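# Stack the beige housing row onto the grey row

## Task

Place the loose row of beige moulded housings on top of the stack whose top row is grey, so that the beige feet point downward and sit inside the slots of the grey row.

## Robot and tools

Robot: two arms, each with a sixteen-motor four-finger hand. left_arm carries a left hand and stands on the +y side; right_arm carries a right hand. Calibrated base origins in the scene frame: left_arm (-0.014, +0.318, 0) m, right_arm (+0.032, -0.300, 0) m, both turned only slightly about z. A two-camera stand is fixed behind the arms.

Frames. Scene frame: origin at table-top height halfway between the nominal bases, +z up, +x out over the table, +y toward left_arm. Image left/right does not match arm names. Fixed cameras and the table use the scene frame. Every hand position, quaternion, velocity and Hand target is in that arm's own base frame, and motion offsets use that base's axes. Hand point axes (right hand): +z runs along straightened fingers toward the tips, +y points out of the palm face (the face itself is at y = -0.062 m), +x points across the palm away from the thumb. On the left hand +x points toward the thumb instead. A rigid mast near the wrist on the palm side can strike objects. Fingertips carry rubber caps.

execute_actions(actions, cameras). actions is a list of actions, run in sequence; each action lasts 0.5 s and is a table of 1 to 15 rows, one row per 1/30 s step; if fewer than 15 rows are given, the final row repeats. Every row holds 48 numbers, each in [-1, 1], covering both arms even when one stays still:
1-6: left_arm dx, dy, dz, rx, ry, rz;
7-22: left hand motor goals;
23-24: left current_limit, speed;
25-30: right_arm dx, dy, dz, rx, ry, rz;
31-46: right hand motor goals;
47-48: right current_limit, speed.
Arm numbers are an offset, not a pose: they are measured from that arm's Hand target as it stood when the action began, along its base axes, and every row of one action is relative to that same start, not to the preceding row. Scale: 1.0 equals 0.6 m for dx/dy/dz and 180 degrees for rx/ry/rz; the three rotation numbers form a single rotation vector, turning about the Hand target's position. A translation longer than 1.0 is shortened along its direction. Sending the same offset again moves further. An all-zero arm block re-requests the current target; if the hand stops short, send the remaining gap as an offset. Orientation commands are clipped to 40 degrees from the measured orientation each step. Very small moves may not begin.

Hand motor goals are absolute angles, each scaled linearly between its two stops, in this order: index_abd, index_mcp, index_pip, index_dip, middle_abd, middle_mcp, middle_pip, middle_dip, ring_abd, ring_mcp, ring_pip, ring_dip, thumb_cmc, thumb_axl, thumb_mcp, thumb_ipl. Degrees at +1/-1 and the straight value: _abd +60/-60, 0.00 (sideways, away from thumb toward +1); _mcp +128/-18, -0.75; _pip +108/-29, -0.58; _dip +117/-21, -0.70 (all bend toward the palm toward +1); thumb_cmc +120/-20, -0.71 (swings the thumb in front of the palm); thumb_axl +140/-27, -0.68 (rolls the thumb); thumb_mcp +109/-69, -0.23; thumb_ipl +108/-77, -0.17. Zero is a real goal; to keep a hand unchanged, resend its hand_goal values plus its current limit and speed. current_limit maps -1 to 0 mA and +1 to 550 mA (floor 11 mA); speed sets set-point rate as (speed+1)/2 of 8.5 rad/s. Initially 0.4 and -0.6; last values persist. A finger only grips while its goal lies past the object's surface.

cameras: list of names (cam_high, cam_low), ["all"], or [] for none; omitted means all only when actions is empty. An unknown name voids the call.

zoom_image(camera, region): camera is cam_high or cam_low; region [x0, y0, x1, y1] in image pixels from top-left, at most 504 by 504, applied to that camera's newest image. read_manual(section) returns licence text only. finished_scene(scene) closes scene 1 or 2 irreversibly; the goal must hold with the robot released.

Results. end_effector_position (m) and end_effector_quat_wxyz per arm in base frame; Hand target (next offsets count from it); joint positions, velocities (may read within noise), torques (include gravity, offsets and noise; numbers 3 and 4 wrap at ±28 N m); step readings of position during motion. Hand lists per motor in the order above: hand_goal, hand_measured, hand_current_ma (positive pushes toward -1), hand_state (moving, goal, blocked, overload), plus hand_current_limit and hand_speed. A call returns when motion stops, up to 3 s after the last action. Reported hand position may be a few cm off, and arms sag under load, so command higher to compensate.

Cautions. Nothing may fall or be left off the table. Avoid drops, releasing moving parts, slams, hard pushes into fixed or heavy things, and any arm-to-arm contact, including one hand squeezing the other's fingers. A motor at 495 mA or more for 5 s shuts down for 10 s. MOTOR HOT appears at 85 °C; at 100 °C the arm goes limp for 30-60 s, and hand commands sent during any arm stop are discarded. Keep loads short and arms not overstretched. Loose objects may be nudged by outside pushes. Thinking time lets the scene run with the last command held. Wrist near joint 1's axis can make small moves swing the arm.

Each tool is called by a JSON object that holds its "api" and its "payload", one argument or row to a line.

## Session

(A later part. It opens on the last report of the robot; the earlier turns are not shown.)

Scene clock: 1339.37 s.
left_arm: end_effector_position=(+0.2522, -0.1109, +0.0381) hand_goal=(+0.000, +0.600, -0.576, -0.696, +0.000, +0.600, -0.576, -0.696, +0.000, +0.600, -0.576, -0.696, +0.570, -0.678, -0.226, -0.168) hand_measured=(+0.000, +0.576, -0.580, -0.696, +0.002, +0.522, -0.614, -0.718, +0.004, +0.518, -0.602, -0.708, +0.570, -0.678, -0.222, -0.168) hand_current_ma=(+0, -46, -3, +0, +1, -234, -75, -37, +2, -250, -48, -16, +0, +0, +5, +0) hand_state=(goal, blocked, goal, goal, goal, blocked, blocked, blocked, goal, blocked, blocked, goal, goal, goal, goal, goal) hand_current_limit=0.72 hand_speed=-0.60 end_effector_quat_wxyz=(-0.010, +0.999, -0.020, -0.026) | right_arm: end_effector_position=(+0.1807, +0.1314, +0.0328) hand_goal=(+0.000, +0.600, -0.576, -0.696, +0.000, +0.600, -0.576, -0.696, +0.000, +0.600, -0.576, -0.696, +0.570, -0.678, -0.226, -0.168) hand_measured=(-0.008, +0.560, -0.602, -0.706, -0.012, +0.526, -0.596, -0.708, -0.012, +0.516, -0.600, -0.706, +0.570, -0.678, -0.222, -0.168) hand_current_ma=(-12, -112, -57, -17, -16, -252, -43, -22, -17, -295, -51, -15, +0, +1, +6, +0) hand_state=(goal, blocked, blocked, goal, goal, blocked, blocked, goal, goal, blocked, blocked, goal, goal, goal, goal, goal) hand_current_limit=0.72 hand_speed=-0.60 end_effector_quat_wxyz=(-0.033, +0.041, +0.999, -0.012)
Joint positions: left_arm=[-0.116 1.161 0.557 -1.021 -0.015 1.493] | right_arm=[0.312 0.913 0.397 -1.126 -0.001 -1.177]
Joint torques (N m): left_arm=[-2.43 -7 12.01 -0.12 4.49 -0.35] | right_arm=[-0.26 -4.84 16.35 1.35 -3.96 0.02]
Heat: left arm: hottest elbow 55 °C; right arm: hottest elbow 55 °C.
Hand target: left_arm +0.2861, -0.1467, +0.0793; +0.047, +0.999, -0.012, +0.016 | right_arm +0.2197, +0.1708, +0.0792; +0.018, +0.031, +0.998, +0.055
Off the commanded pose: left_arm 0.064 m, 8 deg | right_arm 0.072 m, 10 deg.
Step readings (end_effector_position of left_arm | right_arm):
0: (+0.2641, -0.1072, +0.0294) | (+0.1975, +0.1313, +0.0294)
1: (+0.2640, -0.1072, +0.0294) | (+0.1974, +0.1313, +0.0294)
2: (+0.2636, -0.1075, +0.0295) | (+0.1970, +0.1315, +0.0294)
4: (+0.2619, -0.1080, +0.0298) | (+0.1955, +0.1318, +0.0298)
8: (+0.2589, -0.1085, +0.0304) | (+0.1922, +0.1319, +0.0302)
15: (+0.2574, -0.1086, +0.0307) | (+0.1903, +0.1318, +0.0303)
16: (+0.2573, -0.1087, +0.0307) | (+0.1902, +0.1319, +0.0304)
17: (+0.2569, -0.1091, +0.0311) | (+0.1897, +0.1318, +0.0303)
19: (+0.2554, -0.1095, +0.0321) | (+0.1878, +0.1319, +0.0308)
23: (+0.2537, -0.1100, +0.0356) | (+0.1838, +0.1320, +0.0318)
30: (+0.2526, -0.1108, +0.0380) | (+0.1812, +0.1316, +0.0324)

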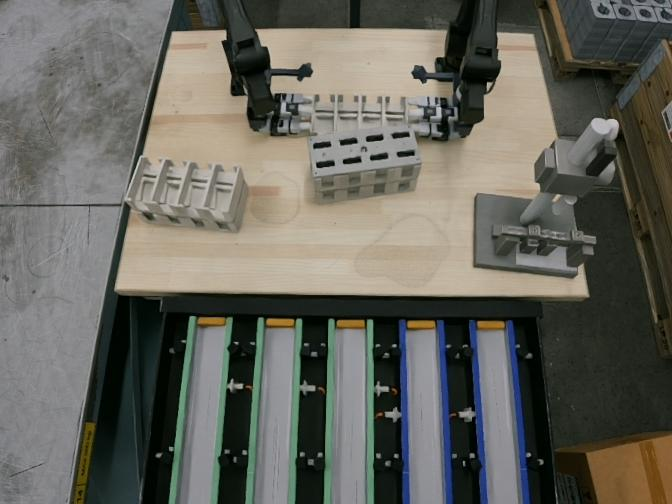

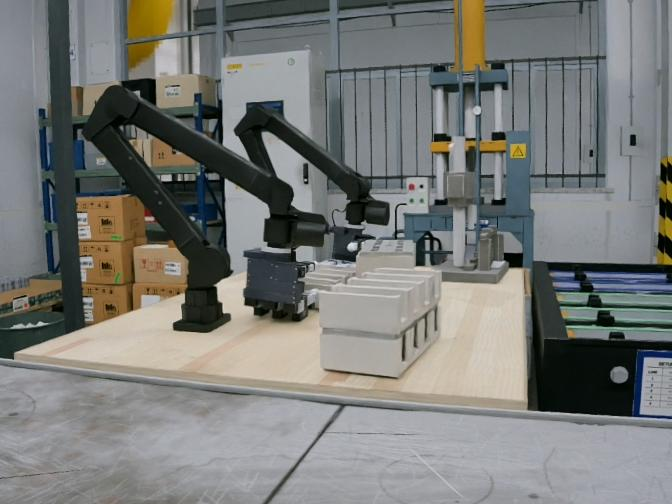

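{"api": "execute_actions", "payload": {
  "actions": [
    [[0.025,0,0.03,0,-0.02,0,0,0.64,-0.576,-0.696,0,0.62,-0.576,-0.696,0,0.62,-0.576,-0.696,0.571,-0.678,-0.226,-0.168,0.76,-0.6,0.03,0,0.035,0,-0.025,0,0,0.64,-0.576,-0.696,0,0.62,-0.576,-0.696,0,0.62,-0.576,-0.696,0.571,-0.678,-0.226,-0.168,0.76,-0.6]],
    [[0.02,0,0.03,0,0,0,0,0.66,-0.576,-0.696,0,0.64,-0.576,-0.696,0,0.64,-0.576,-0.696,0.571,-0.678,-0.226,-0.168,0.76,-0.6,0.02,0,0.035,0,0,0,0,0.66,-0.576,-0.696,0,0.64,-0.576,-0.696,0,0.64,-0.576,-0.696,0.571,-0.678,-0.226,-0.168,0.76,-0.6]]
  ],
  "cameras": ["all"]
}}

{"api": "zoom_image", "payload": {
  "camera": "cam_high",
  "region": [280, 60, 440, 180]
}}

{"api": "zoom_image", "payload": {
  "camera": "cam_low",
  "region": [260, 230, 380, 330]
}}

Scene clock: 1352.37 s.
left_arm: end_effector_position=(+0.2728, -0.1146, +0.0703) hand_goal=(+0.000, +0.660, -0.576, -0.696, +0.000, +0.640, -0.576, -0.696, +0.000, +0.640, -0.576, -0.696, +0.570, -0.678, -0.226, -0.168) hand_measured=(+0.000, +0.636, -0.580, -0.696, +0.064, +0.542, -0.646, -0.742, +0.004, +0.614, -0.584, -0.700, +0.570, -0.678, -0.222, -0.168) hand_current_ma=(+0, -45, -3, +0, +136, -323, -184, -103, +2, -49, -10, -3, +0, +0, +5, +0) hand_state=(goal, blocked, goal, goal, blocked, blocked, blocked, blocked, goal, blocked, goal, goal, goal, goal, goal, goal) hand_current_limit=0.76 hand_speed=-0.60 end_effector_quat_wxyz=(-0.002, +1.000, -0.019, +0.001) | right_arm: end_effector_position=(+0.1928, +0.1282, +0.0550) hand_goal=(+0.000, +0.660, -0.576, -0.696, +0.000, +0.640, -0.576, -0.696, +0.000, +0.640, -0.576, -0.696, +0.570, -0.678, -0.226, -0.168) hand_measured=(+0.002, +0.556, -0.642, -0.726, +0.000, +0.538, -0.604, -0.714, -0.004, +0.564, -0.600, -0.706, +0.570, -0.678, -0.222, -0.168) hand_current_ma=(+1, -386, -200, -71, +0, -385, -66, -37, -3, -256, -52, -16, +0, +1, +6, +0) hand_state=(goal, blocked, blocked, blocked, goal, blocked, blocked, goal, goal, blocked, blocked, goal, goal, goal, goal, goal) hand_current_limit=0.76 hand_speed=-0.60 end_effector_quat_wxyz=(-0.015, +0.041, +0.999, -0.013)
Joint positions: left_arm=[-0.115 1.124 0.624 -1.07 -0.005 1.494] | right_arm=[0.288 0.876 0.445 -1.176 0.014 -1.2]
Joint torques (N m): left_arm=[-2.96 -6.07 13.86 0.24 3.81 -0.35] | right_arm=[-1.44 -4.25 21.11 1.55 -3.67 -0.11]
Heat: left arm: hottest wrist yaw 71 °C; right arm: hottest elbow 62 °C.
Hand target: left_arm +0.3131, -0.1467, +0.1153; +0.046, +0.998, -0.014, +0.048 | right_arm +0.2497, +0.1708, +0.1213; +0.058, +0.029, +0.996, +0.056
Off the commanded pose: left_arm 0.068 m, 8 deg | right_arm 0.097 m, 12 deg.
Step readings (end_effector_position of left_arm | right_arm):
0: (+0.2522, -0.1109, +0.0381) | (+0.1807, +0.1314, +0.0328)
1: (+0.2522, -0.1109, +0.0381) | (+0.1807, +0.1314, +0.0328)
2: (+0.2523, -0.1109, +0.0384) | (+0.1809, +0.1313, +0.0330)
4: (+0.2538, -0.1113, +0.0408) | (+0.1820, +0.1309, +0.0346)
8: (+0.2601, -0.1126, +0.0495) | (+0.1851, +0.1297, +0.0385)
15: (+0.2668, -0.1145, +0.0571) | (+0.1866, +0.1286, +0.0392)
16: (+0.2668, -0.1145, +0.0571) | (+0.1865, +0.1286, +0.0392)
17: (+0.2670, -0.1146, +0.0576) | (+0.1865, +0.1285, +0.0394)
19: (+0.2680, -0.1152, +0.0608) | (+0.1864, +0.1281, +0.0412)
23: (+0.2719, -0.1156, +0.0677) | (+0.1889, +0.1279, +0.0476)
30: (+0.2729, -0.1148, +0.0701) | (+0.1920, +0.1281, +0.0536)

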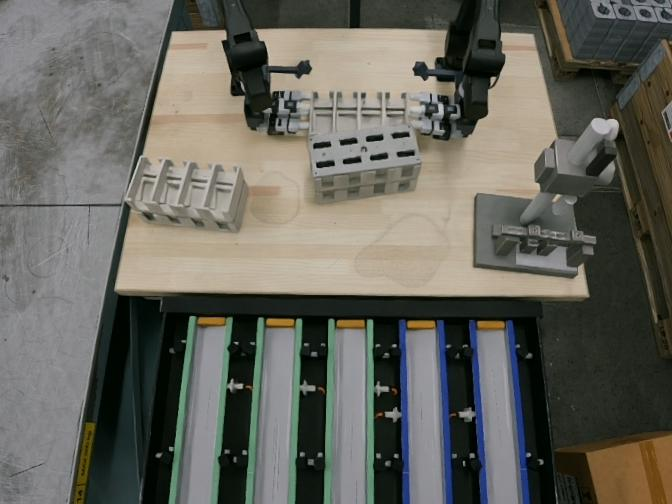

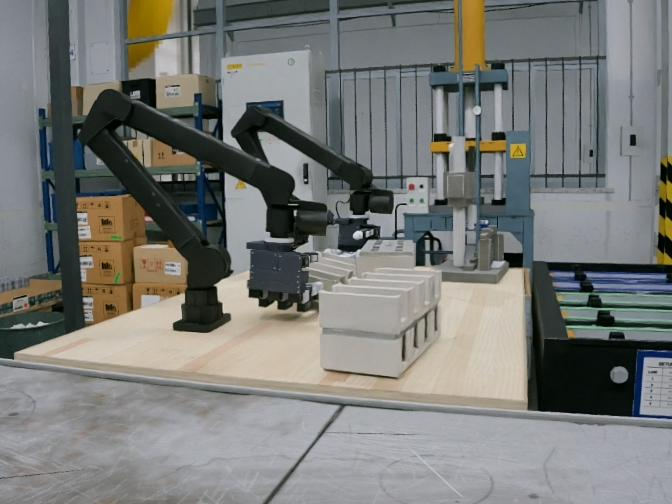

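Scaled by 3.150.

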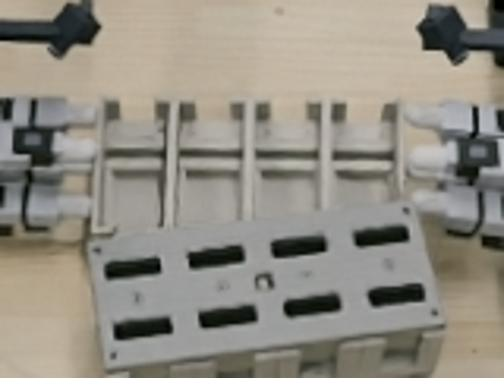

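Scaled by 4.200.

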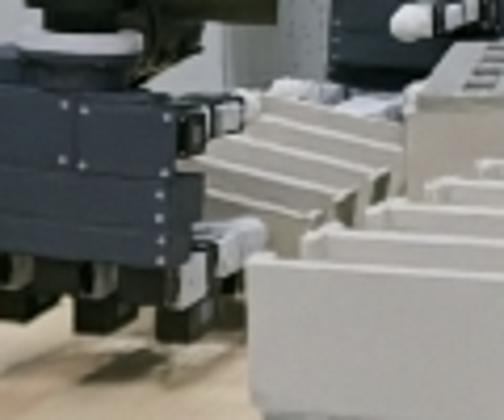

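{"api": "execute_actions", "payload": {
  "actions": [
    [[-0.02,0,-0.06,0,0.01,0,0,0.6,-0.576,-0.696,0,0.6,-0.576,-0.696,0,0.6,-0.576,-0.696,0.571,-0.678,-0.226,-0.168,0.76,-0.7,-0.02,0,-0.05,0,0.01,0,0,0.6,-0.576,-0.696,0,0.6,-0.576,-0.696,0,0.6,-0.576,-0.696,0.571,-0.678,-0.226,-0.168,0.76,-0.7]],
    [[-0.02,0,-0.06,0,0.01,0,0,0.52,-0.576,-0.696,0,0.52,-0.576,-0.696,0,0.52,-0.576,-0.696,0.571,-0.678,-0.226,-0.168,0.76,-0.8,-0.02,0,-0.06,0,0.01,0,0,0.52,-0.576,-0.696,0,0.52,-0.576,-0.696,0,0.52,-0.576,-0.696,0.571,-0.678,-0.226,-0.168,0.76,-0.8]],
    [[0,0.05,0,0.01,0,0,0,0.5,-0.576,-0.696,0,0.5,-0.576,-0.696,0,0.5,-0.576,-0.696,0.571,-0.678,-0.226,-0.168,0.6,-0.7,0,-0.05,0,-0.01,0.01,0,0,0.5,-0.576,-0.696,0,0.5,-0.576,-0.696,0,0.5,-0.576,-0.696,0.571,-0.678,-0.226,-0.168,0.6,-0.7]]
  ],
  "cameras": ["all"]
}}

{"api": "zoom_image", "payload": {
  "camera": "cam_high",
  "region": [280, 60, 440, 180]
}}

{"api": "zoom_image", "payload": {
  "camera": "cam_low",
  "region": [260, 230, 380, 330]
}}

Scene clock: 1377.70 s.
left_arm: end_effector_position=(+0.2800, -0.1105, +0.0400) hand_goal=(+0.000, +0.500, -0.576, -0.696, +0.000, +0.500, -0.576, -0.696, +0.000, +0.500, -0.576, -0.696, +0.570, -0.678, -0.226, -0.168) hand_measured=(+0.000, +0.506, -0.564, -0.686, +0.086, +0.466, -0.600, -0.710, +0.002, +0.500, -0.568, -0.688, +0.570, -0.678, -0.222, -0.168) hand_current_ma=(+0, +5, +15, +11, +202, -71, -41, -20, +1, +0, +10, +9, +0, +0, +5, +0) hand_state=(goal, goal, goal, goal, blocked, blocked, blocked, goal, goal, goal, goal, goal, goal, goal, goal, goal) hand_current_limit=0.60 hand_speed=-0.70 end_effector_quat_wxyz=(+0.017, +1.000, -0.017, +0.005) | right_arm: end_effector_position=(+0.2009, +0.1294, +0.0363) hand_goal=(+0.000, +0.500, -0.576, -0.696, +0.000, +0.500, -0.576, -0.696, +0.000, +0.500, -0.576, -0.696, +0.570, -0.678, -0.226, -0.168) hand_measured=(+0.012, +0.494, -0.574, -0.694, +0.006, +0.468, -0.592, -0.706, +0.002, +0.468, -0.588, -0.702, +0.570, -0.678, -0.222, -0.168) hand_current_ma=(+18, -8, +1, +3, +7, -85, -32, -16, +3, -85, -22, -7, +0, +1, +6, +0) hand_state=(goal, goal, goal, goal, goal, blocked, goal, goal, goal, blocked, goal, goal, goal, goal, goal, goal) hand_current_limit=0.60 hand_speed=-0.70 end_effector_quat_wxyz=(-0.019, +0.036, +0.999, +0.016)
Joint positions: left_arm=[-0.071 1.203 0.576 -0.932 0.034 1.534] | right_arm=[0.226 0.953 0.412 -1.059 -0.041 -1.273]
Joint torques (N m): left_arm=[-0.38 -4.6 6.82 1.2 1.49 -0.07] | right_arm=[-2.78 -2.96 12.42 1.26 -1.56 -0.15]
Heat: left arm: hottest wrist yaw 78 °C; right arm: hottest wrist yaw 71 °C.
Hand target: left_arm +0.2891, -0.1167, +0.0432; +0.031, +0.999, -0.013, +0.016 | right_arm +0.2257, +0.1409, +0.0552; +0.011, +0.031, +0.999, +0.039
Off the commanded pose: left_arm 0.012 m, 2 deg | right_arm 0.033 m, 4 deg.
Step readings (end_effector_position of left_arm | right_arm):
0: (+0.2728, -0.1146, +0.0703) | (+0.1928, +0.1282, +0.0550)
1: (+0.2728, -0.1146, +0.0703) | (+0.1928, +0.1282, +0.0550)
2: (+0.2728, -0.1146, +0.0702) | (+0.1927, +0.1282, +0.0550)
4: (+0.2742, -0.1147, +0.0694) | (+0.1929, +0.1283, +0.0547)
8: (+0.2775, -0.1146, +0.0645) | (+0.1945, +0.1288, +0.0533)
15: (+0.2792, -0.1146, +0.0615) | (+0.1956, +0.1292, +0.0524)
16: (+0.2794, -0.1146, +0.0614) | (+0.1957, +0.1292, +0.0524)
17: (+0.2796, -0.1145, +0.0602) | (+0.1967, +0.1295, +0.0523)
19: (+0.2801, -0.1137, +0.0541) | (+0.1995, +0.1307, +0.0499)
23: (+0.2801, -0.1132, +0.0436) | (+0.1983, +0.1307, +0.0399)
30: (+0.2801, -0.1129, +0.0387) | (+0.1986, +0.1308, +0.0358)
31: (+0.2801, -0.1128, +0.0385) | (+0.1986, +0.1307, +0.0355)
32: (+0.2802, -0.1120, +0.0385) | (+0.1986, +0.1303, +0.0354)
34: (+0.2800, -0.1111, +0.0390) | (+0.1989, +0.1298, +0.0359)
38: (+0.2798, -0.1106, +0.0396) | (+0.2008, +0.1293, +0.0361)
45: (+0.2800, -0.1105, +0.0400) | (+0.2009, +0.1294, +0.0363)

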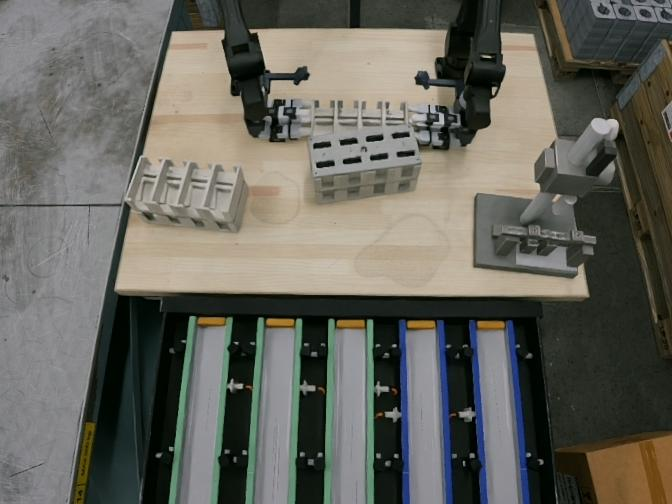

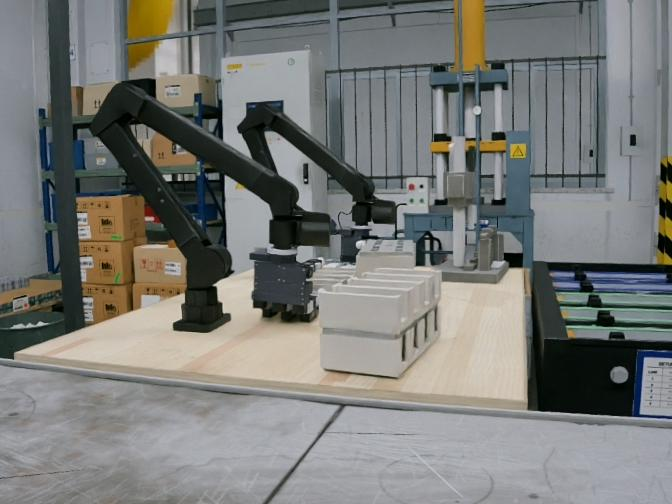

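Scaled by 3.150.

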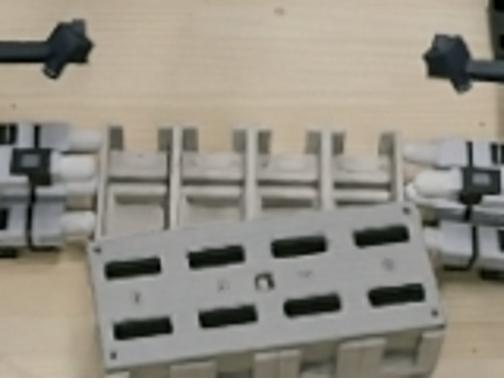

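Scaled by 4.200.

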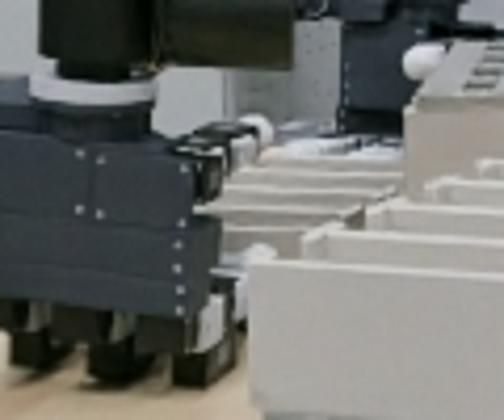

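{"api": "execute_actions", "payload": {
  "actions": [
    [[0,-0.033,0.01,-0.01,0,0,0,0.54,-0.576,-0.696,0,0.54,-0.576,-0.696,0,0.54,-0.576,-0.696,0.571,-0.678,-0.226,-0.168,0.7,-0.7,0.015,0.02,-0.005,0.01,0,0,0,0.54,-0.576,-0.696,0,0.54,-0.576,-0.696,0,0.54,-0.576,-0.696,0.571,-0.678,-0.226,-0.168,0.7,-0.7]],
    [[0.015,0,0.035,-0.01,-0.01,0,0,0.6,-0.576,-0.696,0,0.58,-0.576,-0.696,0,0.58,-0.576,-0.696,0.571,-0.678,-0.226,-0.168,0.76,-0.7,0.02,0,0.035,0.01,-0.01,0,0,0.6,-0.576,-0.696,0,0.58,-0.576,-0.696,0,0.58,-0.576,-0.696,0.571,-0.678,-0.226,-0.168,0.76,-0.7]],
    [[0.02,0,0.03,0,-0.01,0,0,0.62,-0.576,-0.696,0,0.6,-0.576,-0.696,0,0.6,-0.576,-0.696,0.571,-0.678,-0.226,-0.168,0.76,-0.7,0.025,0,0.03,0,-0.01,0,0,0.62,-0.576,-0.696,0,0.6,-0.576,-0.696,0,0.6,-0.576,-0.696,0.571,-0.678,-0.226,-0.168,0.76,-0.7]]
  ],
  "cameras": ["all"]
}}

{"api": "zoom_image", "payload": {
  "camera": "cam_high",
  "region": [280, 60, 440, 180]
}}

{"api": "zoom_image", "payload": {
  "camera": "cam_low",
  "region": [260, 230, 380, 330]
}}

Scene clock: 1388.03 s.
left_arm: end_effector_position=(+0.2759, -0.1132, +0.0466) hand_goal=(+0.000, +0.620, -0.576, -0.696, +0.000, +0.600, -0.576, -0.696, +0.000, +0.600, -0.576, -0.696, +0.570, -0.678, -0.226, -0.168) hand_measured=(+0.000, +0.596, -0.584, -0.700, +0.068, +0.484, -0.632, -0.732, +0.000, +0.574, -0.584, -0.700, +0.570, -0.678, -0.222, -0.168) hand_current_ma=(+0, -46, -8, -2, +144, -407, -138, -73, +0, -50, -10, -3, +0, +0, +5, +0) hand_state=(goal, blocked, goal, goal, blocked, blocked, blocked, blocked, goal, blocked, goal, goal, goal, goal, goal, goal) hand_current_limit=0.76 hand_speed=-0.70 end_effector_quat_wxyz=(+0.023, +1.000, -0.013, +0.003) | right_arm: end_effector_position=(+0.2115, +0.1289, +0.0435) hand_goal=(+0.000, +0.620, -0.576, -0.696, +0.000, +0.600, -0.576, -0.696, +0.000, +0.600, -0.576, -0.696, +0.570, -0.678, -0.226, -0.168) hand_measured=(+0.002, +0.598, -0.584, -0.700, +0.014, +0.486, -0.628, -0.732, +0.006, +0.502, -0.602, -0.706, +0.570, -0.678, -0.222, -0.168) hand_current_ma=(+3, -53, -14, -4, +23, -442, -148, -94, +7, -357, -56, -18, +0, +1, +6, +0) hand_state=(goal, blocked, goal, goal, goal, blocked, blocked, blocked, goal, blocked, blocked, goal, goal, goal, goal, goal) hand_current_limit=0.76 hand_speed=-0.70 end_effector_quat_wxyz=(-0.013, +0.021, +0.999, +0.028)
Joint positions: left_arm=[-0.075 1.179 0.576 -0.959 0.046 1.521] | right_arm=[0.187 0.975 0.438 -1.047 -0.06 -1.342]
Joint torques (N m): left_arm=[-1.55 -8.12 12.3 -0.17 3.23 -0.14] | right_arm=[-1.55 -4.07 18.21 0.77 -2.98 0.32]
Heat: left arm: hottest wrist yaw 69 °C; right arm: hottest elbow 68 °C.
Hand target: left_arm +0.3101, -0.1365, +0.0882; +0.062, +0.997, -0.014, +0.048 | right_arm +0.2616, +0.1528, +0.0911; +0.041, +0.029, +0.996, +0.071
Off the commanded pose: left_arm 0.059 m, 7 deg | right_arm 0.073 m, 8 deg.
Step readings (end_effector_position of left_arm | right_arm):
0: (+0.2800, -0.1105, +0.0400) | (+0.2009, +0.1294, +0.0363)
1: (+0.2800, -0.1105, +0.0401) | (+0.2009, +0.1295, +0.0362)
2: (+0.2800, -0.1106, +0.0401) | (+0.2012, +0.1298, +0.0361)
4: (+0.2801, -0.1110, +0.0400) | (+0.2015, +0.1299, +0.0347)
8: (+0.2801, -0.1114, +0.0396) | (+0.2021, +0.1300, +0.0344)
15: (+0.2802, -0.1115, +0.0394) | (+0.2022, +0.1300, +0.0343)
16: (+0.2802, -0.1115, +0.0394) | (+0.2025, +0.1299, +0.0345)
17: (+0.2802, -0.1117, +0.0394) | (+0.2028, +0.1299, +0.0346)
19: (+0.2801, -0.1121, +0.0397) | (+0.2033, +0.1299, +0.0348)
23: (+0.2796, -0.1133, +0.0404) | (+0.2032, +0.1289, +0.0349)
30: (+0.2794, -0.1137, +0.0409) | (+0.2032, +0.1286, +0.0352)
31: (+0.2794, -0.1137, +0.0410) | (+0.2032, +0.1286, +0.0352)
32: (+0.2792, -0.1138, +0.0413) | (+0.2035, +0.1285, +0.0353)
34: (+0.2784, -0.1138, +0.0425) | (+0.2048, +0.1284, +0.0365)
38: (+0.2772, -0.1135, +0.0456) | (+0.2090, +0.1286, +0.0406)
45: (+0.2762, -0.1132, +0.0466) | (+0.2114, +0.1288, +0.0433)

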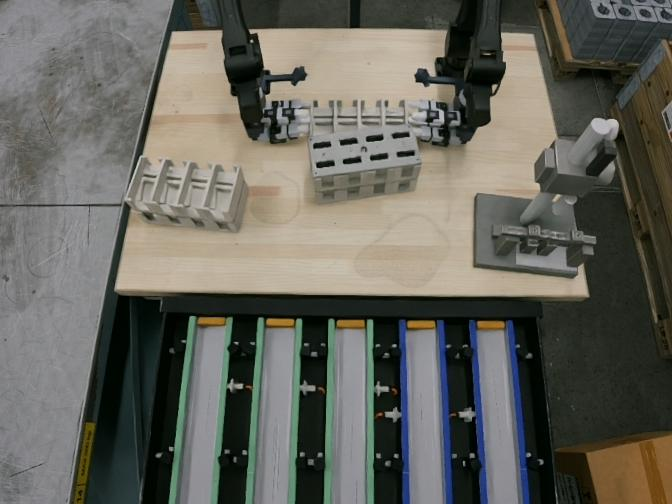

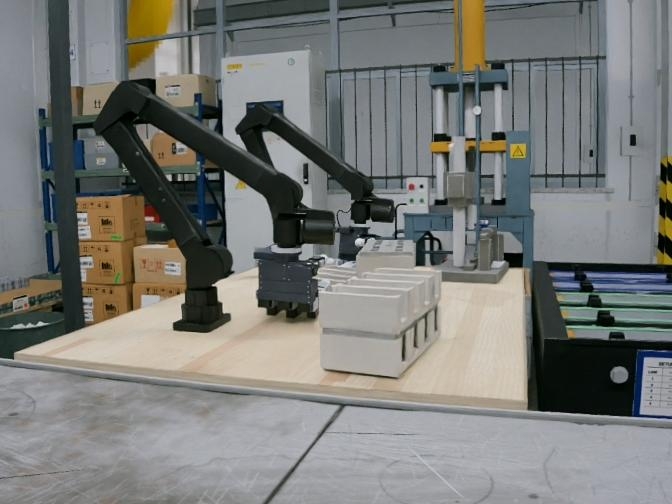

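Scaled by 3.150.

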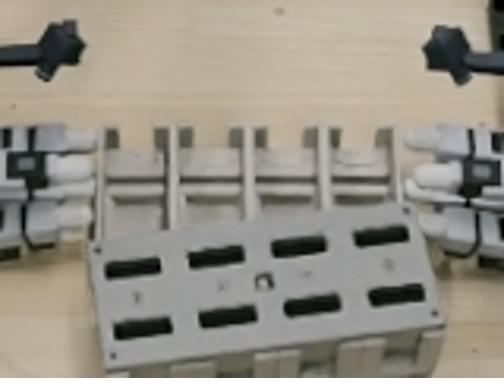

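Scaled by 4.200.

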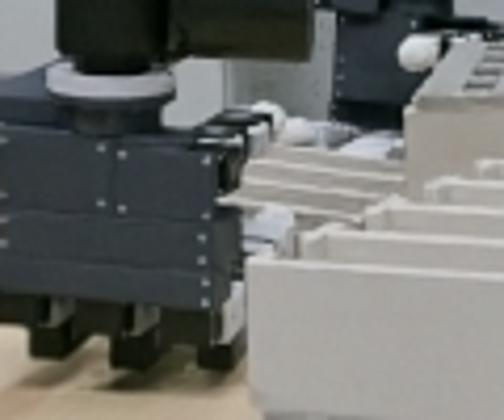

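{"api": "execute_actions", "payload": {
  "actions": [
    [[0,0,-0.08,0,0,0,0,0.52,-0.576,-0.696,0,0.52,-0.576,-0.696,0,0.52,-0.576,-0.696,0.571,-0.678,-0.226,-0.168,0.6,-0.7,0,0,-0.08,0,0,0,0,0.52,-0.576,-0.696,0,0.52,-0.576,-0.696,0,0.52,-0.576,-0.696,0.571,-0.678,-0.226,-0.168,0.6,-0.7]],
    [[0,0.05,0,0,0,0,0,0.45,-0.576,-0.696,0,0.45,-0.576,-0.696,0,0.45,-0.576,-0.696,0.571,-0.678,-0.226,-0.168,0.4,-0.6,-0.036,-0.05,0,0,0,0,0,0.45,-0.576,-0.696,0,0.45,-0.576,-0.696,0,0.45,-0.576,-0.696,0.571,-0.678,-0.226,-0.168,0.4,-0.6]],
    [[-0.0335,0.05,0.183,-0.01,0.01,0,0,0.45,-0.576,-0.696,0,0.45,-0.576,-0.696,0,0.45,-0.576,-0.696,0.571,-0.678,-0.226,-0.168,0.4,-0.6,-0.0667,-0.0547,0.178,0.01,0.005,0,0,0.45,-0.576,-0.696,0,0.45,-0.576,-0.696,0,0.45,-0.576,-0.696,0.571,-0.678,-0.226,-0.168,0.4,-0.6]],
    [[-0.0333,-0.039,0.183,-0.017,0.011,-0.001,0,0.45,-0.576,-0.696,0,0.45,-0.576,-0.696,0,0.45,-0.576,-0.696,-0.714,-0.678,-0.226,-0.168,0.4,-0.6,-0.05,0.0667,0.183,0.014,0.008,0.001,0,0.45,-0.576,-0.696,0,0.45,-0.576,-0.696,0,0.45,-0.576,-0.696,-0.714,-0.678,-0.226,-0.168,0.4,-0.6]],
    [[-0.0172,-0.15,0,-0.017,0.011,-0.001,0,-1,-0.62,-0.696,0,-1,-0.62,-0.696,0,-1,-0.62,-0.696,-0.714,-0.678,-0.226,-0.168,0.4,-0.6,-0.019,0.133,0,0.014,0.009,0.001,0,-1,-0.62,-0.696,0,-1,-0.62,-0.696,0,-1,-0.62,-0.696,-0.714,-0.678,-0.226,-0.168,0.4,-0.6]]
  ],
  "cameras": ["all"]
}}

{"api": "zoom_image", "payload": {
  "camera": "cam_high",
  "region": [260, 40, 460, 180]
}}

{"api": "zoom_image", "payload": {
  "camera": "cam_low",
  "region": [230, 150, 430, 330]
}}

Scene clock: 1454.53 s.
left_arm: end_effector_position=(+0.2472, -0.1846, +0.2461) hand_goal=(+0.000, -1.000, -0.620, -0.696, +0.000, -1.000, -0.620, -0.696, +0.000, -1.000, -0.620, -0.696, -0.714, -0.678, -0.226, -0.168) hand_measured=(+0.002, -0.994, -0.620, -0.694, +0.002, -0.994, -0.620, -0.700, +0.000, -0.994, -0.620, -0.698, -0.714, -0.678, -0.222, -0.168) hand_current_ma=(+1, +5, +0, +1, +1, +5, +0, -2, +0, +6, +0, -2, +0, +0, +5, +0) hand_state=(goal, goal, goal, goal, goal, goal, goal, goal, goal, goal, goal, goal, goal, goal, goal, goal) hand_current_limit=0.40 hand_speed=-0.60 end_effector_quat_wxyz=(+0.129, +0.991, -0.009, -0.021) | right_arm: end_effector_position=(+0.1484, +0.2007, +0.2348) hand_goal=(+0.000, -1.000, -0.620, -0.696, +0.000, -1.000, -0.620, -0.696, +0.000, -1.000, -0.620, -0.696, -0.714, -0.678, -0.226, -0.168) hand_measured=(+0.002, -0.994, -0.620, -0.694, +0.002, -0.994, -0.620, -0.700, +0.002, -0.994, -0.620, -0.696, -0.714, -0.678, -0.222, -0.168) hand_current_ma=(+2, +10, +0, +2, +2, +9, +0, -4, +1, +11, +0, +0, +0, +1, +7, +0) hand_state=(goal, goal, goal, goal, goal, goal, goal, goal, goal, goal, goal, goal, goal, goal, goal, goal) hand_current_limit=0.40 hand_speed=-0.60 end_effector_quat_wxyz=(-0.022, +0.031, +0.992, +0.121)
Joint positions: left_arm=[-0.241 0.951 0.921 -1.522 0.261 1.346] | right_arm=[0.555 0.651 0.765 -1.587 -0.226 -0.941]
Joint torques (N m): left_arm=[-0.32 -3.49 10.93 0.69 0.48 -0.03] | right_arm=[-1.08 -1.03 15.47 0.83 -0.17 0.11]
Heat: left arm: hottest wrist yaw 79 °C; right arm: hottest elbow 71 °C.
Hand target: left_arm +0.2598, -0.1899, +0.2599; +0.131, +0.991, -0.011, -0.002 | right_arm +0.1587, +0.2099, +0.2599; +0.005, +0.031, +0.991, +0.130
Off the commanded pose: left_arm 0.019 m, 2 deg | right_arm 0.029 m, 3 deg.
Step readings (end_effector_position of left_arm | right_arm):
0: (+0.2759, -0.1132, +0.0466) | (+0.2115, +0.1288, +0.0435)
1: (+0.2760, -0.1131, +0.0466) | (+0.2115, +0.1288, +0.0435)
2: (+0.2770, -0.1132, +0.0467) | (+0.2123, +0.1290, +0.0432)
4: (+0.2813, -0.1138, +0.0460) | (+0.2169, +0.1293, +0.0412)
8: (+0.2890, -0.1142, +0.0393) | (+0.2256, +0.1299, +0.0352)
15: (+0.2908, -0.1143, +0.0349) | (+0.2279, +0.1304, +0.0356)
16: (+0.2909, -0.1141, +0.0350) | (+0.2279, +0.1304, +0.0356)
17: (+0.2912, -0.1136, +0.0355) | (+0.2283, +0.1302, +0.0363)
19: (+0.2925, -0.1121, +0.0385) | (+0.2301, +0.1292, +0.0388)
23: (+0.3004, -0.1087, +0.0414) | (+0.2343, +0.1271, +0.0429)
30: (+0.3016, -0.1078, +0.0420) | (+0.2391, +0.1258, +0.0450)
31: (+0.3014, -0.1077, +0.0421) | (+0.2390, +0.1257, +0.0452)
32: (+0.2994, -0.1070, +0.0434) | (+0.2363, +0.1254, +0.0462)
34: (+0.2905, -0.1034, +0.0529) | (+0.2245, +0.1229, +0.0540)
38: (+0.2817, -0.0927, +0.0880) | (+0.2051, +0.1157, +0.0785)
45: (+0.2835, -0.0820, +0.1288) | (+0.1978, +0.1024, +0.1160)
46: (+0.2820, -0.0815, +0.1300) | (+0.1966, +0.1012, +0.1190)
47: (+0.2783, -0.0829, +0.1331) | (+0.1935, +0.1022, +0.1235)
49: (+0.2690, -0.0896, +0.1496) | (+0.1838, +0.1111, +0.1429)
53: (+0.2642, -0.1002, +0.1999) | (+0.1737, +0.1275, +0.1957)
60: (+0.2620, -0.1017, +0.2421) | (+0.1652, +0.1302, +0.2373)
61: (+0.2609, -0.1022, +0.2422) | (+0.1644, +0.1301, +0.2375)
62: (+0.2602, -0.1055, +0.2427) | (+0.1638, +0.1331, +0.2384)
64: (+0.2566, -0.1258, +0.2457) | (+0.1561, +0.1503, +0.2425)
68: (+0.2406, -0.1691, +0.2489) | (+0.1371, +0.1825, +0.2462)
75: (+0.2425, -0.1843, +0.2473) | (+0.1410, +0.1999, +0.2388)

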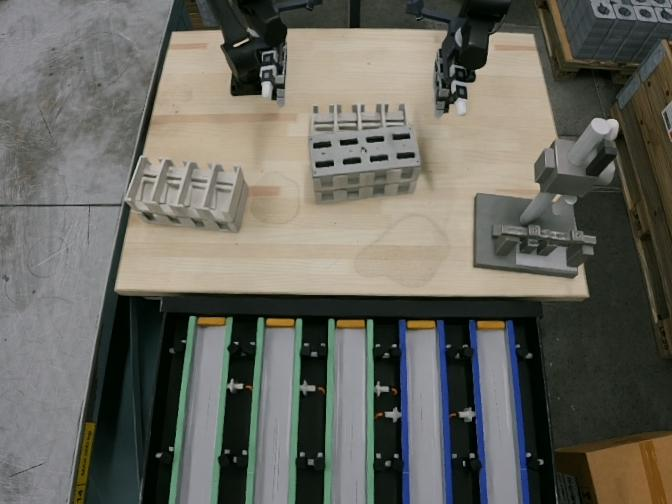

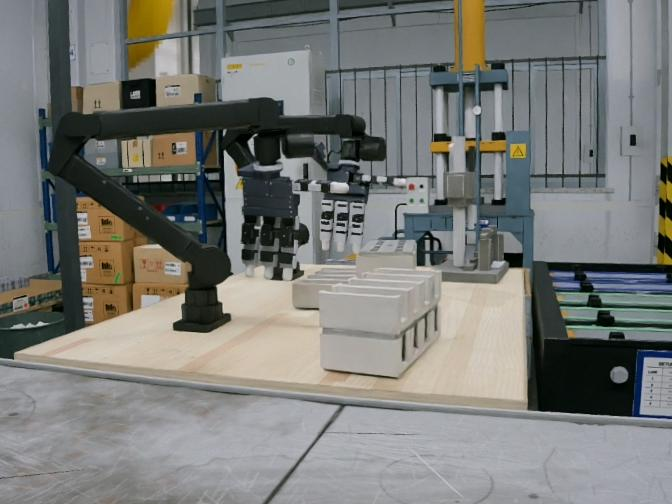

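Scaled by 2.520.

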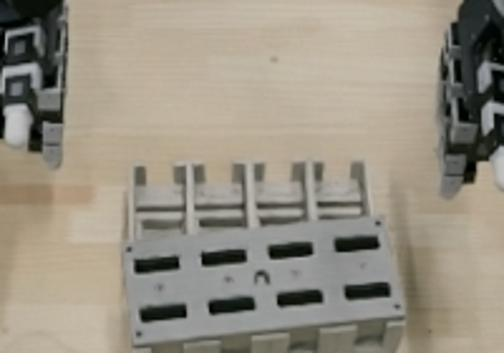

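Scaled by 2.520.

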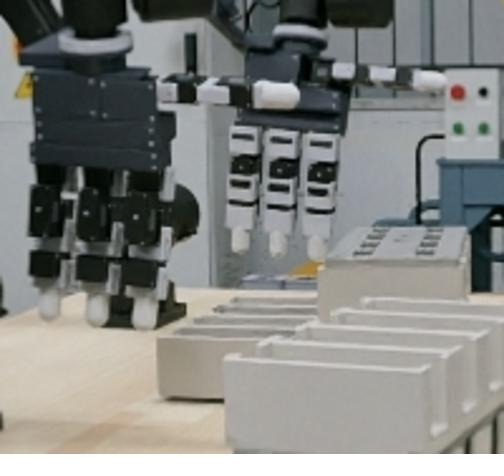

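{"api": "execute_actions", "payload": {
  "actions": [
    [[0.0173,-0.0508,-0.07,0,0,0.015,0,-1,-0.62,-0.696,0,-1,-0.62,-0.696,0,-1,-0.62,-0.696,-0.714,-0.678,-0.226,-0.168,0.4,-0.6,0.0312,0.0535,-0.07,0,0,0.015,0,-1,-0.62,-0.696,0,-1,-0.62,-0.696,0,-1,-0.62,-0.696,-0.714,-0.678,-0.226,-0.168,0.4,-0.6]],
    [[0,0,-0.05,0,0,0,0,-1,-0.62,-0.696,0,-1,-0.62,-0.696,0,-1,-0.62,-0.696,-0.714,-0.678,-0.226,-0.168,0.4,-0.6,0,0,-0.05,0,0,0,0,-1,-0.62,-0.696,0,-1,-0.62,-0.696,0,-1,-0.62,-0.696,-0.714,-0.678,-0.226,-0.168,0.4,-0.6]]
  ],
  "cameras": ["all"]
}}

{"api": "zoom_image", "payload": {
  "camera": "cam_high",
  "region": [260, 60, 460, 180]
}}

{"api": "zoom_image", "payload": {
  "camera": "cam_low",
  "region": [250, 180, 400, 330]
}}

Scene clock: 1471.50 s.
left_arm: end_effector_position=(+0.2673, -0.2174, +0.1887) hand_goal=(+0.000, -1.000, -0.620, -0.696, +0.000, -1.000, -0.620, -0.696, +0.000, -1.000, -0.620, -0.696, -0.714, -0.678, -0.226, -0.168) hand_measured=(+0.002, -0.996, -0.620, -0.694, +0.002, -0.998, -0.620, -0.700, +0.000, -0.996, -0.620, -0.698, -0.716, -0.678, -0.222, -0.168) hand_current_ma=(+1, +3, +0, +1, +1, +2, +0, -2, +0, +3, +0, -2, -1, +0, +5, +0) hand_state=(goal, goal, goal, goal, goal, goal, goal, goal, goal, goal, goal, goal, goal, goal, goal, goal) hand_current_limit=0.40 hand_speed=-0.60 end_effector_quat_wxyz=(+0.131, +0.991, +0.013, -0.002) | right_arm: end_effector_position=(+0.1771, +0.2385, +0.1891) hand_goal=(+0.000, -1.000, -0.620, -0.696, +0.000, -1.000, -0.620, -0.696, +0.000, -1.000, -0.620, -0.696, -0.714, -0.678, -0.226, -0.168) hand_measured=(+0.002, -0.996, -0.620, -0.694, +0.002, -0.996, -0.620, -0.700, +0.002, -0.996, -0.620, -0.696, -0.716, -0.678, -0.222, -0.168) hand_current_ma=(+2, +5, +0, +2, +2, +4, +0, -4, +1, +6, +0, +0, -1, +1, +7, +0) hand_state=(goal, goal, goal, goal, goal, goal, goal, goal, goal, goal, goal, goal, goal, goal, goal, goal) hand_current_limit=0.40 hand_speed=-0.60 end_effector_quat_wxyz=(+0.001, +0.009, +0.992, +0.130)
Joint positions: left_arm=[-0.357 1.011 0.802 -1.268 0.245 1.176] | right_arm=[0.637 0.769 0.678 -1.32 -0.206 -0.9]
Joint torques (N m): left_arm=[-0.26 -4.78 7.99 0.91 0.35 0.01] | right_arm=[-1.14 -1.67 10.32 0.91 -0.11 0.19]
Heat: left arm: hottest wrist yaw 66 °C; right arm: hottest elbow 71 °C.
Hand target: left_arm +0.2703, -0.2204, +0.1880; +0.131, +0.991, +0.013, +0.002 | right_arm +0.1773, +0.2419, +0.1877; +0.002, +0.008, +0.992, +0.130
Off the commanded pose: left_arm 0.004 m, 0 deg | right_arm 0.004 m, 0 deg.
Step readings (end_effector_position of left_arm | right_arm):
0: (+0.2472, -0.1846, +0.2461) | (+0.1484, +0.2007, +0.2348)
1: (+0.2474, -0.1848, +0.2461) | (+0.1485, +0.2010, +0.2348)
2: (+0.2497, -0.1864, +0.2463) | (+0.1506, +0.2026, +0.2347)
4: (+0.2554, -0.1948, +0.2448) | (+0.1576, +0.2114, +0.2355)
8: (+0.2580, -0.2128, +0.2311) | (+0.1693, +0.2300, +0.2286)
15: (+0.2643, -0.2171, +0.2180) | (+0.1759, +0.2378, +0.2182)
16: (+0.2651, -0.2173, +0.2181) | (+0.1763, +0.2381, +0.2185)
17: (+0.2661, -0.2177, +0.2170) | (+0.1771, +0.2387, +0.2176)
19: (+0.2681, -0.2182, +0.2120) | (+0.1785, +0.2397, +0.2114)
23: (+0.2650, -0.2167, +0.1944) | (+0.1756, +0.2373, +0.1932)
30: (+0.2667, -0.2173, +0.1885) | (+0.1767, +0.2382, +0.1889)

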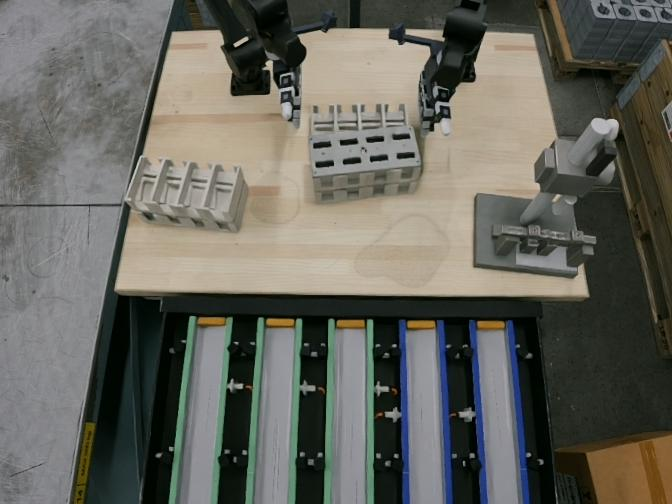

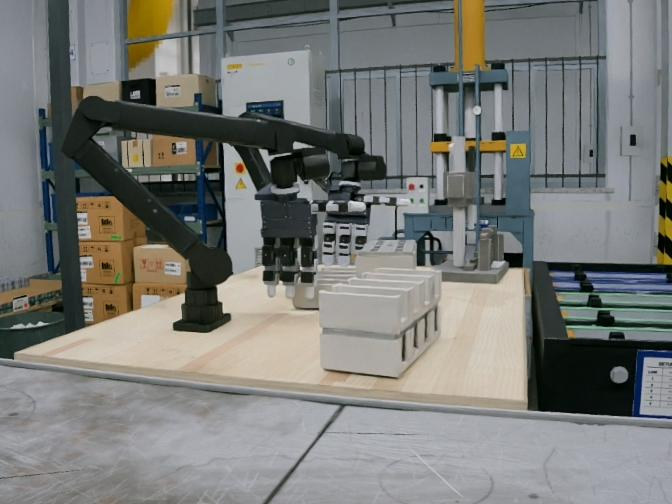

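Scaled by 2.520.

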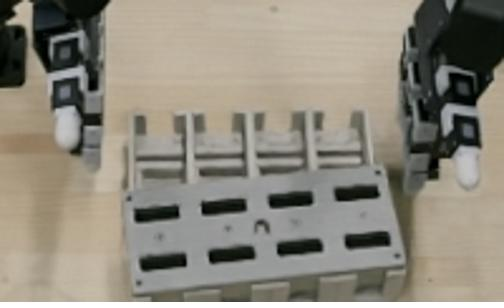

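Scaled by 3.360.

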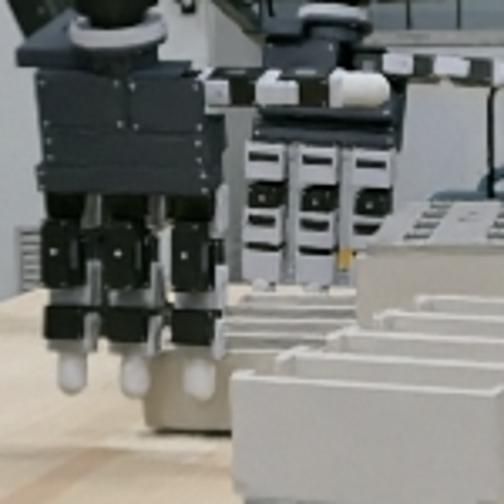

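{"api": "execute_actions", "payload": {
  "actions": [
    [[0.0467,-0.02,0,0,0,0,0,-1,-0.62,-0.696,0,-1,-0.62,-0.696,0,-1,-0.62,-0.696,-0.714,-0.678,-0.226,-0.168,0.4,-0.6,0.0833,0.0167,0,0,0,0,0,-1,-0.62,-0.696,0,-1,-0.62,-0.696,0,-1,-0.62,-0.696,-0.714,-0.678,-0.226,-0.168,0.4,-0.6]],
    [[0,0,-0.04,0,0,0,0,-1,-0.62,-0.696,0,-1,-0.62,-0.696,0,-1,-0.62,-0.696,-0.714,-0.678,-0.226,-0.168,0.4,-0.6,0,0,-0.04,0,0,0,0,-1,-0.62,-0.696,0,-1,-0.62,-0.696,0,-1,-0.62,-0.696,-0.714,-0.678,-0.226,-0.168,0.4,-0.6]]
  ],
  "cameras": ["all"]
}}

{"api": "zoom_image", "payload": {
  "camera": "cam_high",
  "region": [260, 60, 460, 180]
}}

{"api": "zoom_image", "payload": {
  "camera": "cam_low",
  "region": [250, 220, 350, 320]
}}

Scene clock: 1488.33 s.
left_arm: end_effector_position=(+0.2928, -0.2284, +0.1624) hand_goal=(+0.000, -1.000, -0.620, -0.696, +0.000, -1.000, -0.620, -0.696, +0.000, -1.000, -0.620, -0.696, -0.714, -0.678, -0.226, -0.168) hand_measured=(+0.002, -0.996, -0.620, -0.694, +0.002, -0.998, -0.620, -0.700, +0.000, -0.996, -0.620, -0.698, -0.716, -0.678, -0.222, -0.168) hand_current_ma=(+1, +3, +0, +1, +1, +2, +0, -2, +0, +3, +0, -2, -1, +0, +5, +0) hand_state=(goal, goal, goal, goal, goal, goal, goal, goal, goal, goal, goal, goal, goal, goal, goal, goal) hand_current_limit=0.40 hand_speed=-0.60 end_effector_quat_wxyz=(+0.130, +0.991, +0.013, -0.004) | right_arm: end_effector_position=(+0.2220, +0.2498, +0.1604) hand_goal=(+0.000, -1.000, -0.620, -0.696, +0.000, -1.000, -0.620, -0.696, +0.000, -1.000, -0.620, -0.696, -0.714, -0.678, -0.226, -0.168) hand_measured=(+0.002, -0.996, -0.620, -0.694, +0.002, -0.996, -0.620, -0.700, +0.002, -0.996, -0.620, -0.696, -0.716, -0.678, -0.222, -0.168) hand_current_ma=(+2, +5, +0, +2, +2, +4, +0, -4, +1, +6, +0, +0, -1, +1, +7, +0) hand_state=(goal, goal, goal, goal, goal, goal, goal, goal, goal, goal, goal, goal, goal, goal, goal, goal) hand_current_limit=0.40 hand_speed=-0.60 end_effector_quat_wxyz=(-0.004, +0.010, +0.992, +0.125)
Joint positions: left_arm=[-0.362 1.12 0.803 -1.165 0.245 1.172] | right_arm=[0.564 0.945 0.69 -1.184 -0.214 -0.972]
Joint torques (N m): left_arm=[-0.03 -6.36 8.29 0.77 0.38 -0.06] | right_arm=[-2.84 -4.13 10.86 0.76 -0.35 -0.07]
Heat: left arm: hottest wrist yaw 61 °C; right arm: hottest elbow 68 °C.
Hand target: left_arm +0.2981, -0.2324, +0.1638; +0.131, +0.991, +0.013, +0.002 | right_arm +0.2273, +0.2520, +0.1637; +0.002, +0.008, +0.992, +0.130
Off the commanded pose: left_arm 0.007 m, 1 deg | right_arm 0.007 m, 1 deg.
Step readings (end_effector_position of left_arm | right_arm):
0: (+0.2672, -0.2175, +0.1887) | (+0.1771, +0.2385, +0.1891)
1: (+0.2673, -0.2175, +0.1886) | (+0.1772, +0.2385, +0.1889)
2: (+0.2678, -0.2177, +0.1879) | (+0.1782, +0.2390, +0.1879)
4: (+0.2707, -0.2188, +0.1837) | (+0.1847, +0.2400, +0.1821)
8: (+0.2757, -0.2209, +0.1682) | (+0.2025, +0.2372, +0.1610)
15: (+0.2773, -0.2220, +0.1622) | (+0.2071, +0.2396, +0.1566)
16: (+0.2775, -0.2223, +0.1624) | (+0.2078, +0.2402, +0.1578)
17: (+0.2786, -0.2227, +0.1627) | (+0.2091, +0.2411, +0.1586)
19: (+0.2831, -0.2244, +0.1637) | (+0.2129, +0.2437, +0.1600)
23: (+0.2900, -0.2270, +0.1640) | (+0.2192, +0.2479, +0.1612)
30: (+0.2926, -0.2282, +0.1623) | (+0.2218, +0.2497, +0.1603)

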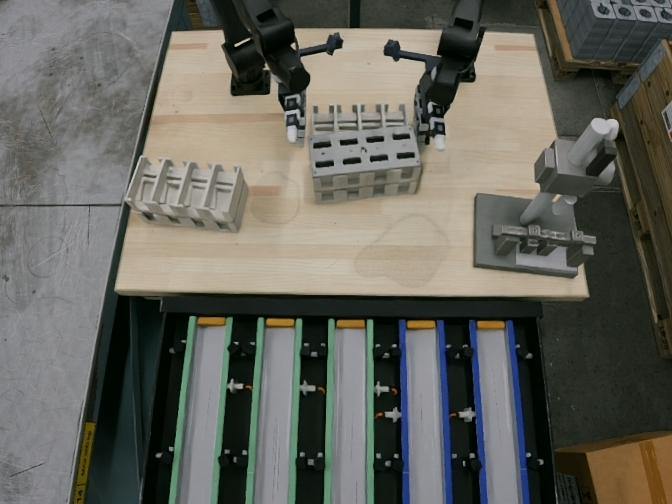

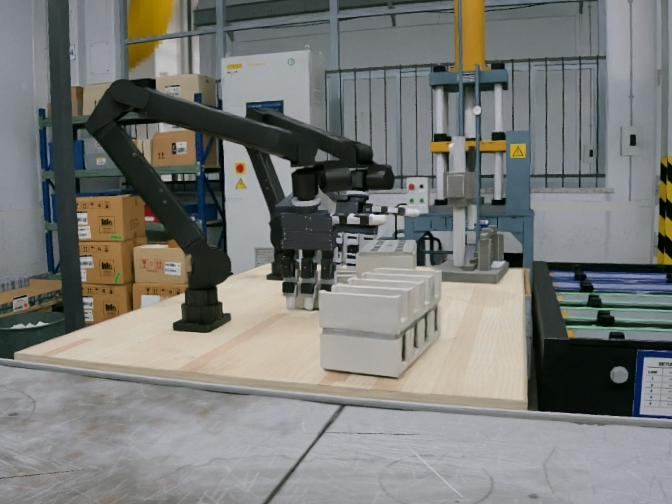

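Scaled by 2.520.

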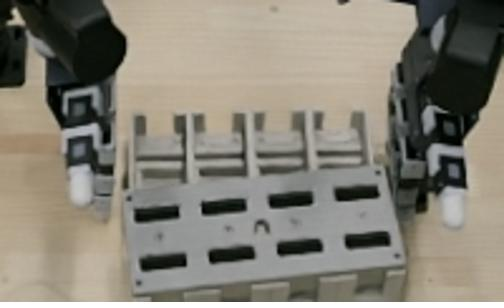

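Scaled by 5.040.

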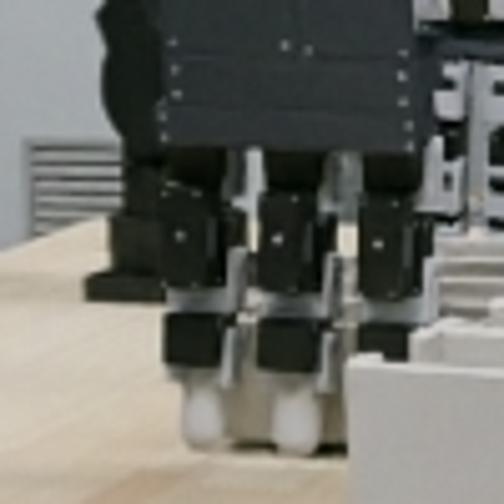

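{"api": "execute_actions", "payload": {
  "actions": [
    [[0,-0.035,0,0,0,0,0,-1,-0.58,-0.66,0,-1,-0.58,-0.66,0,-1,-0.58,-0.66,-0.714,-0.678,-0.226,-0.168,0.4,-0.6,0.01,0.025,0,0,0,0,0,-1,-0.58,-0.66,0,-1,-0.58,-0.66,0,-1,-0.58,-0.66,-0.714,-0.678,-0.226,-0.168,0.4,-0.6]],
    [[0,-0.02,0,0,0,0,0,-1,-0.5,-0.64,0,-1,-0.5,-0.64,0,-1,-0.5,-0.64,-0.714,-0.678,-0.226,-0.168,0.6,-0.7,0,0.02,0,0,0,0,0,-1,-0.5,-0.64,0,-1,-0.5,-0.64,0,-1,-0.5,-0.64,-0.714,-0.678,-0.226,-0.168,0.6,-0.7]]
  ],
  "cameras": ["all"]
}}

{"api": "zoom_image", "payload": {
  "camera": "cam_high",
  "region": [260, 60, 460, 180]
}}

{"api": "zoom_image", "payload": {
  "camera": "cam_low",
  "region": [250, 220, 350, 320]
}}

Scene clock: 1501.83 s.
left_arm: end_effector_position=(+0.2872, -0.2481, +0.1536) hand_goal=(+0.000, -1.000, -0.500, -0.640, +0.000, -1.000, -0.500, -0.640, +0.000, -1.000, -0.500, -0.640, -0.714, -0.678, -0.226, -0.168) hand_measured=(+0.000, -1.000, -0.538, -0.652, +0.004, -1.000, -0.532, -0.650, +0.002, -1.000, -0.534, -0.648, -0.716, -0.678, -0.222, -0.168) hand_current_ma=(+0, +0, -78, -15, +3, +0, -61, -13, +1, +0, -68, -10, -1, +0, +5, +0) hand_state=(goal, goal, blocked, goal, goal, goal, blocked, goal, goal, goal, blocked, goal, goal, goal, goal, goal) hand_current_limit=0.60 hand_speed=-0.70 end_effector_quat_wxyz=(+0.113, +0.993, +0.019, -0.007) | right_arm: end_effector_position=(+0.2269, +0.2602, +0.1526) hand_goal=(+0.000, -1.000, -0.500, -0.640, +0.000, -1.000, -0.500, -0.640, +0.000, -1.000, -0.500, -0.640, -0.714, -0.678, -0.226, -0.168) hand_measured=(+0.010, -1.000, -0.592, -0.674, +0.002, -0.996, -0.502, -0.644, +0.002, -0.998, -0.502, -0.642, -0.716, -0.678, -0.222, -0.168) hand_current_ma=(+16, -1, -304, -85, +2, +4, -2, -4, +1, +1, -3, -3, -1, +1, +7, +0) hand_state=(goal, goal, blocked, blocked, goal, goal, goal, goal, goal, goal, goal, goal, goal, goal, goal, goal) hand_current_limit=0.60 hand_speed=-0.70 end_effector_quat_wxyz=(-0.005, +0.021, +0.993, +0.113)
Joint positions: left_arm=[-0.449 1.137 0.803 -1.146 0.208 1.075] | right_arm=[0.607 0.985 0.7 -1.16 -0.188 -0.908]
Joint torques (N m): left_arm=[-1.55 -4.13 10.09 1.44 1.26 -0.04] | right_arm=[-1.03 -3.49 13 1.65 -0.93 0.1]
Heat: left arm: hottest wrist yaw 59 °C; right arm: hottest elbow 64 °C.
Hand target: left_arm +0.2981, -0.2654, +0.1638; +0.131, +0.991, +0.013, +0.001 | right_arm +0.2334, +0.2790, +0.1638; +0.002, +0.008, +0.992, +0.130
Off the commanded pose: left_arm 0.023 m, 2 deg | right_arm 0.023 m, 3 deg.
Step readings (end_effector_position of left_arm | right_arm):
0: (+0.2928, -0.2284, +0.1624) | (+0.2220, +0.2498, +0.1604)
1: (+0.2928, -0.2285, +0.1623) | (+0.2220, +0.2498, +0.1604)
2: (+0.2930, -0.2290, +0.1620) | (+0.2223, +0.2500, +0.1601)
4: (+0.2915, -0.2341, +0.1611) | (+0.2239, +0.2512, +0.1584)
8: (+0.2861, -0.2457, +0.1581) | (+0.2251, +0.2552, +0.1546)
15: (+0.2873, -0.2464, +0.1569) | (+0.2253, +0.2560, +0.1547)
16: (+0.2874, -0.2466, +0.1569) | (+0.2253, +0.2560, +0.1547)
17: (+0.2874, -0.2467, +0.1565) | (+0.2255, +0.2561, +0.1545)
19: (+0.2878, -0.2462, +0.1550) | (+0.2252, +0.2571, +0.1538)
23: (+0.2869, -0.2478, +0.1539) | (+0.2253, +0.2597, +0.1527)
30: (+0.2871, -0.2481, +0.1537) | (+0.2267, +0.2602, +0.1526)

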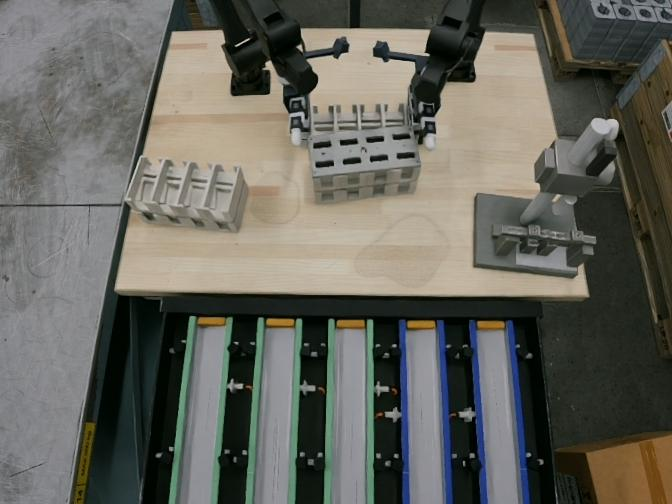

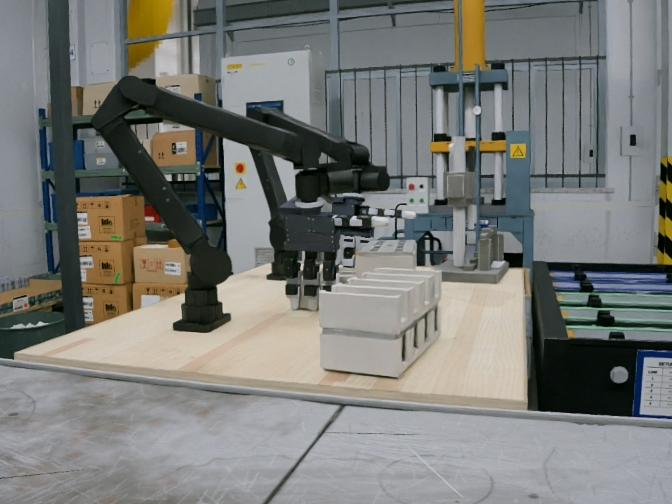

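Scaled by 2.520.

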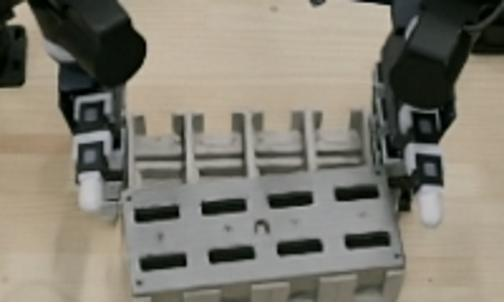

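Scaled by 5.040.

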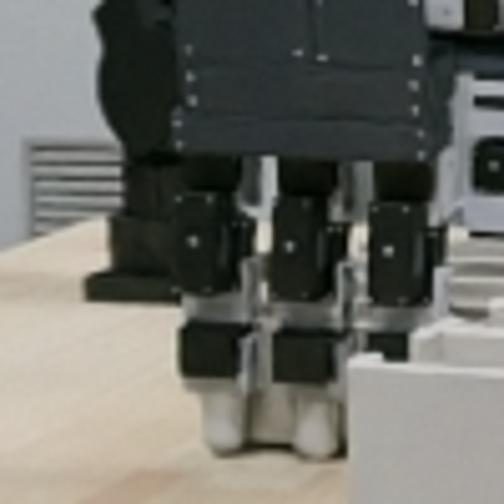

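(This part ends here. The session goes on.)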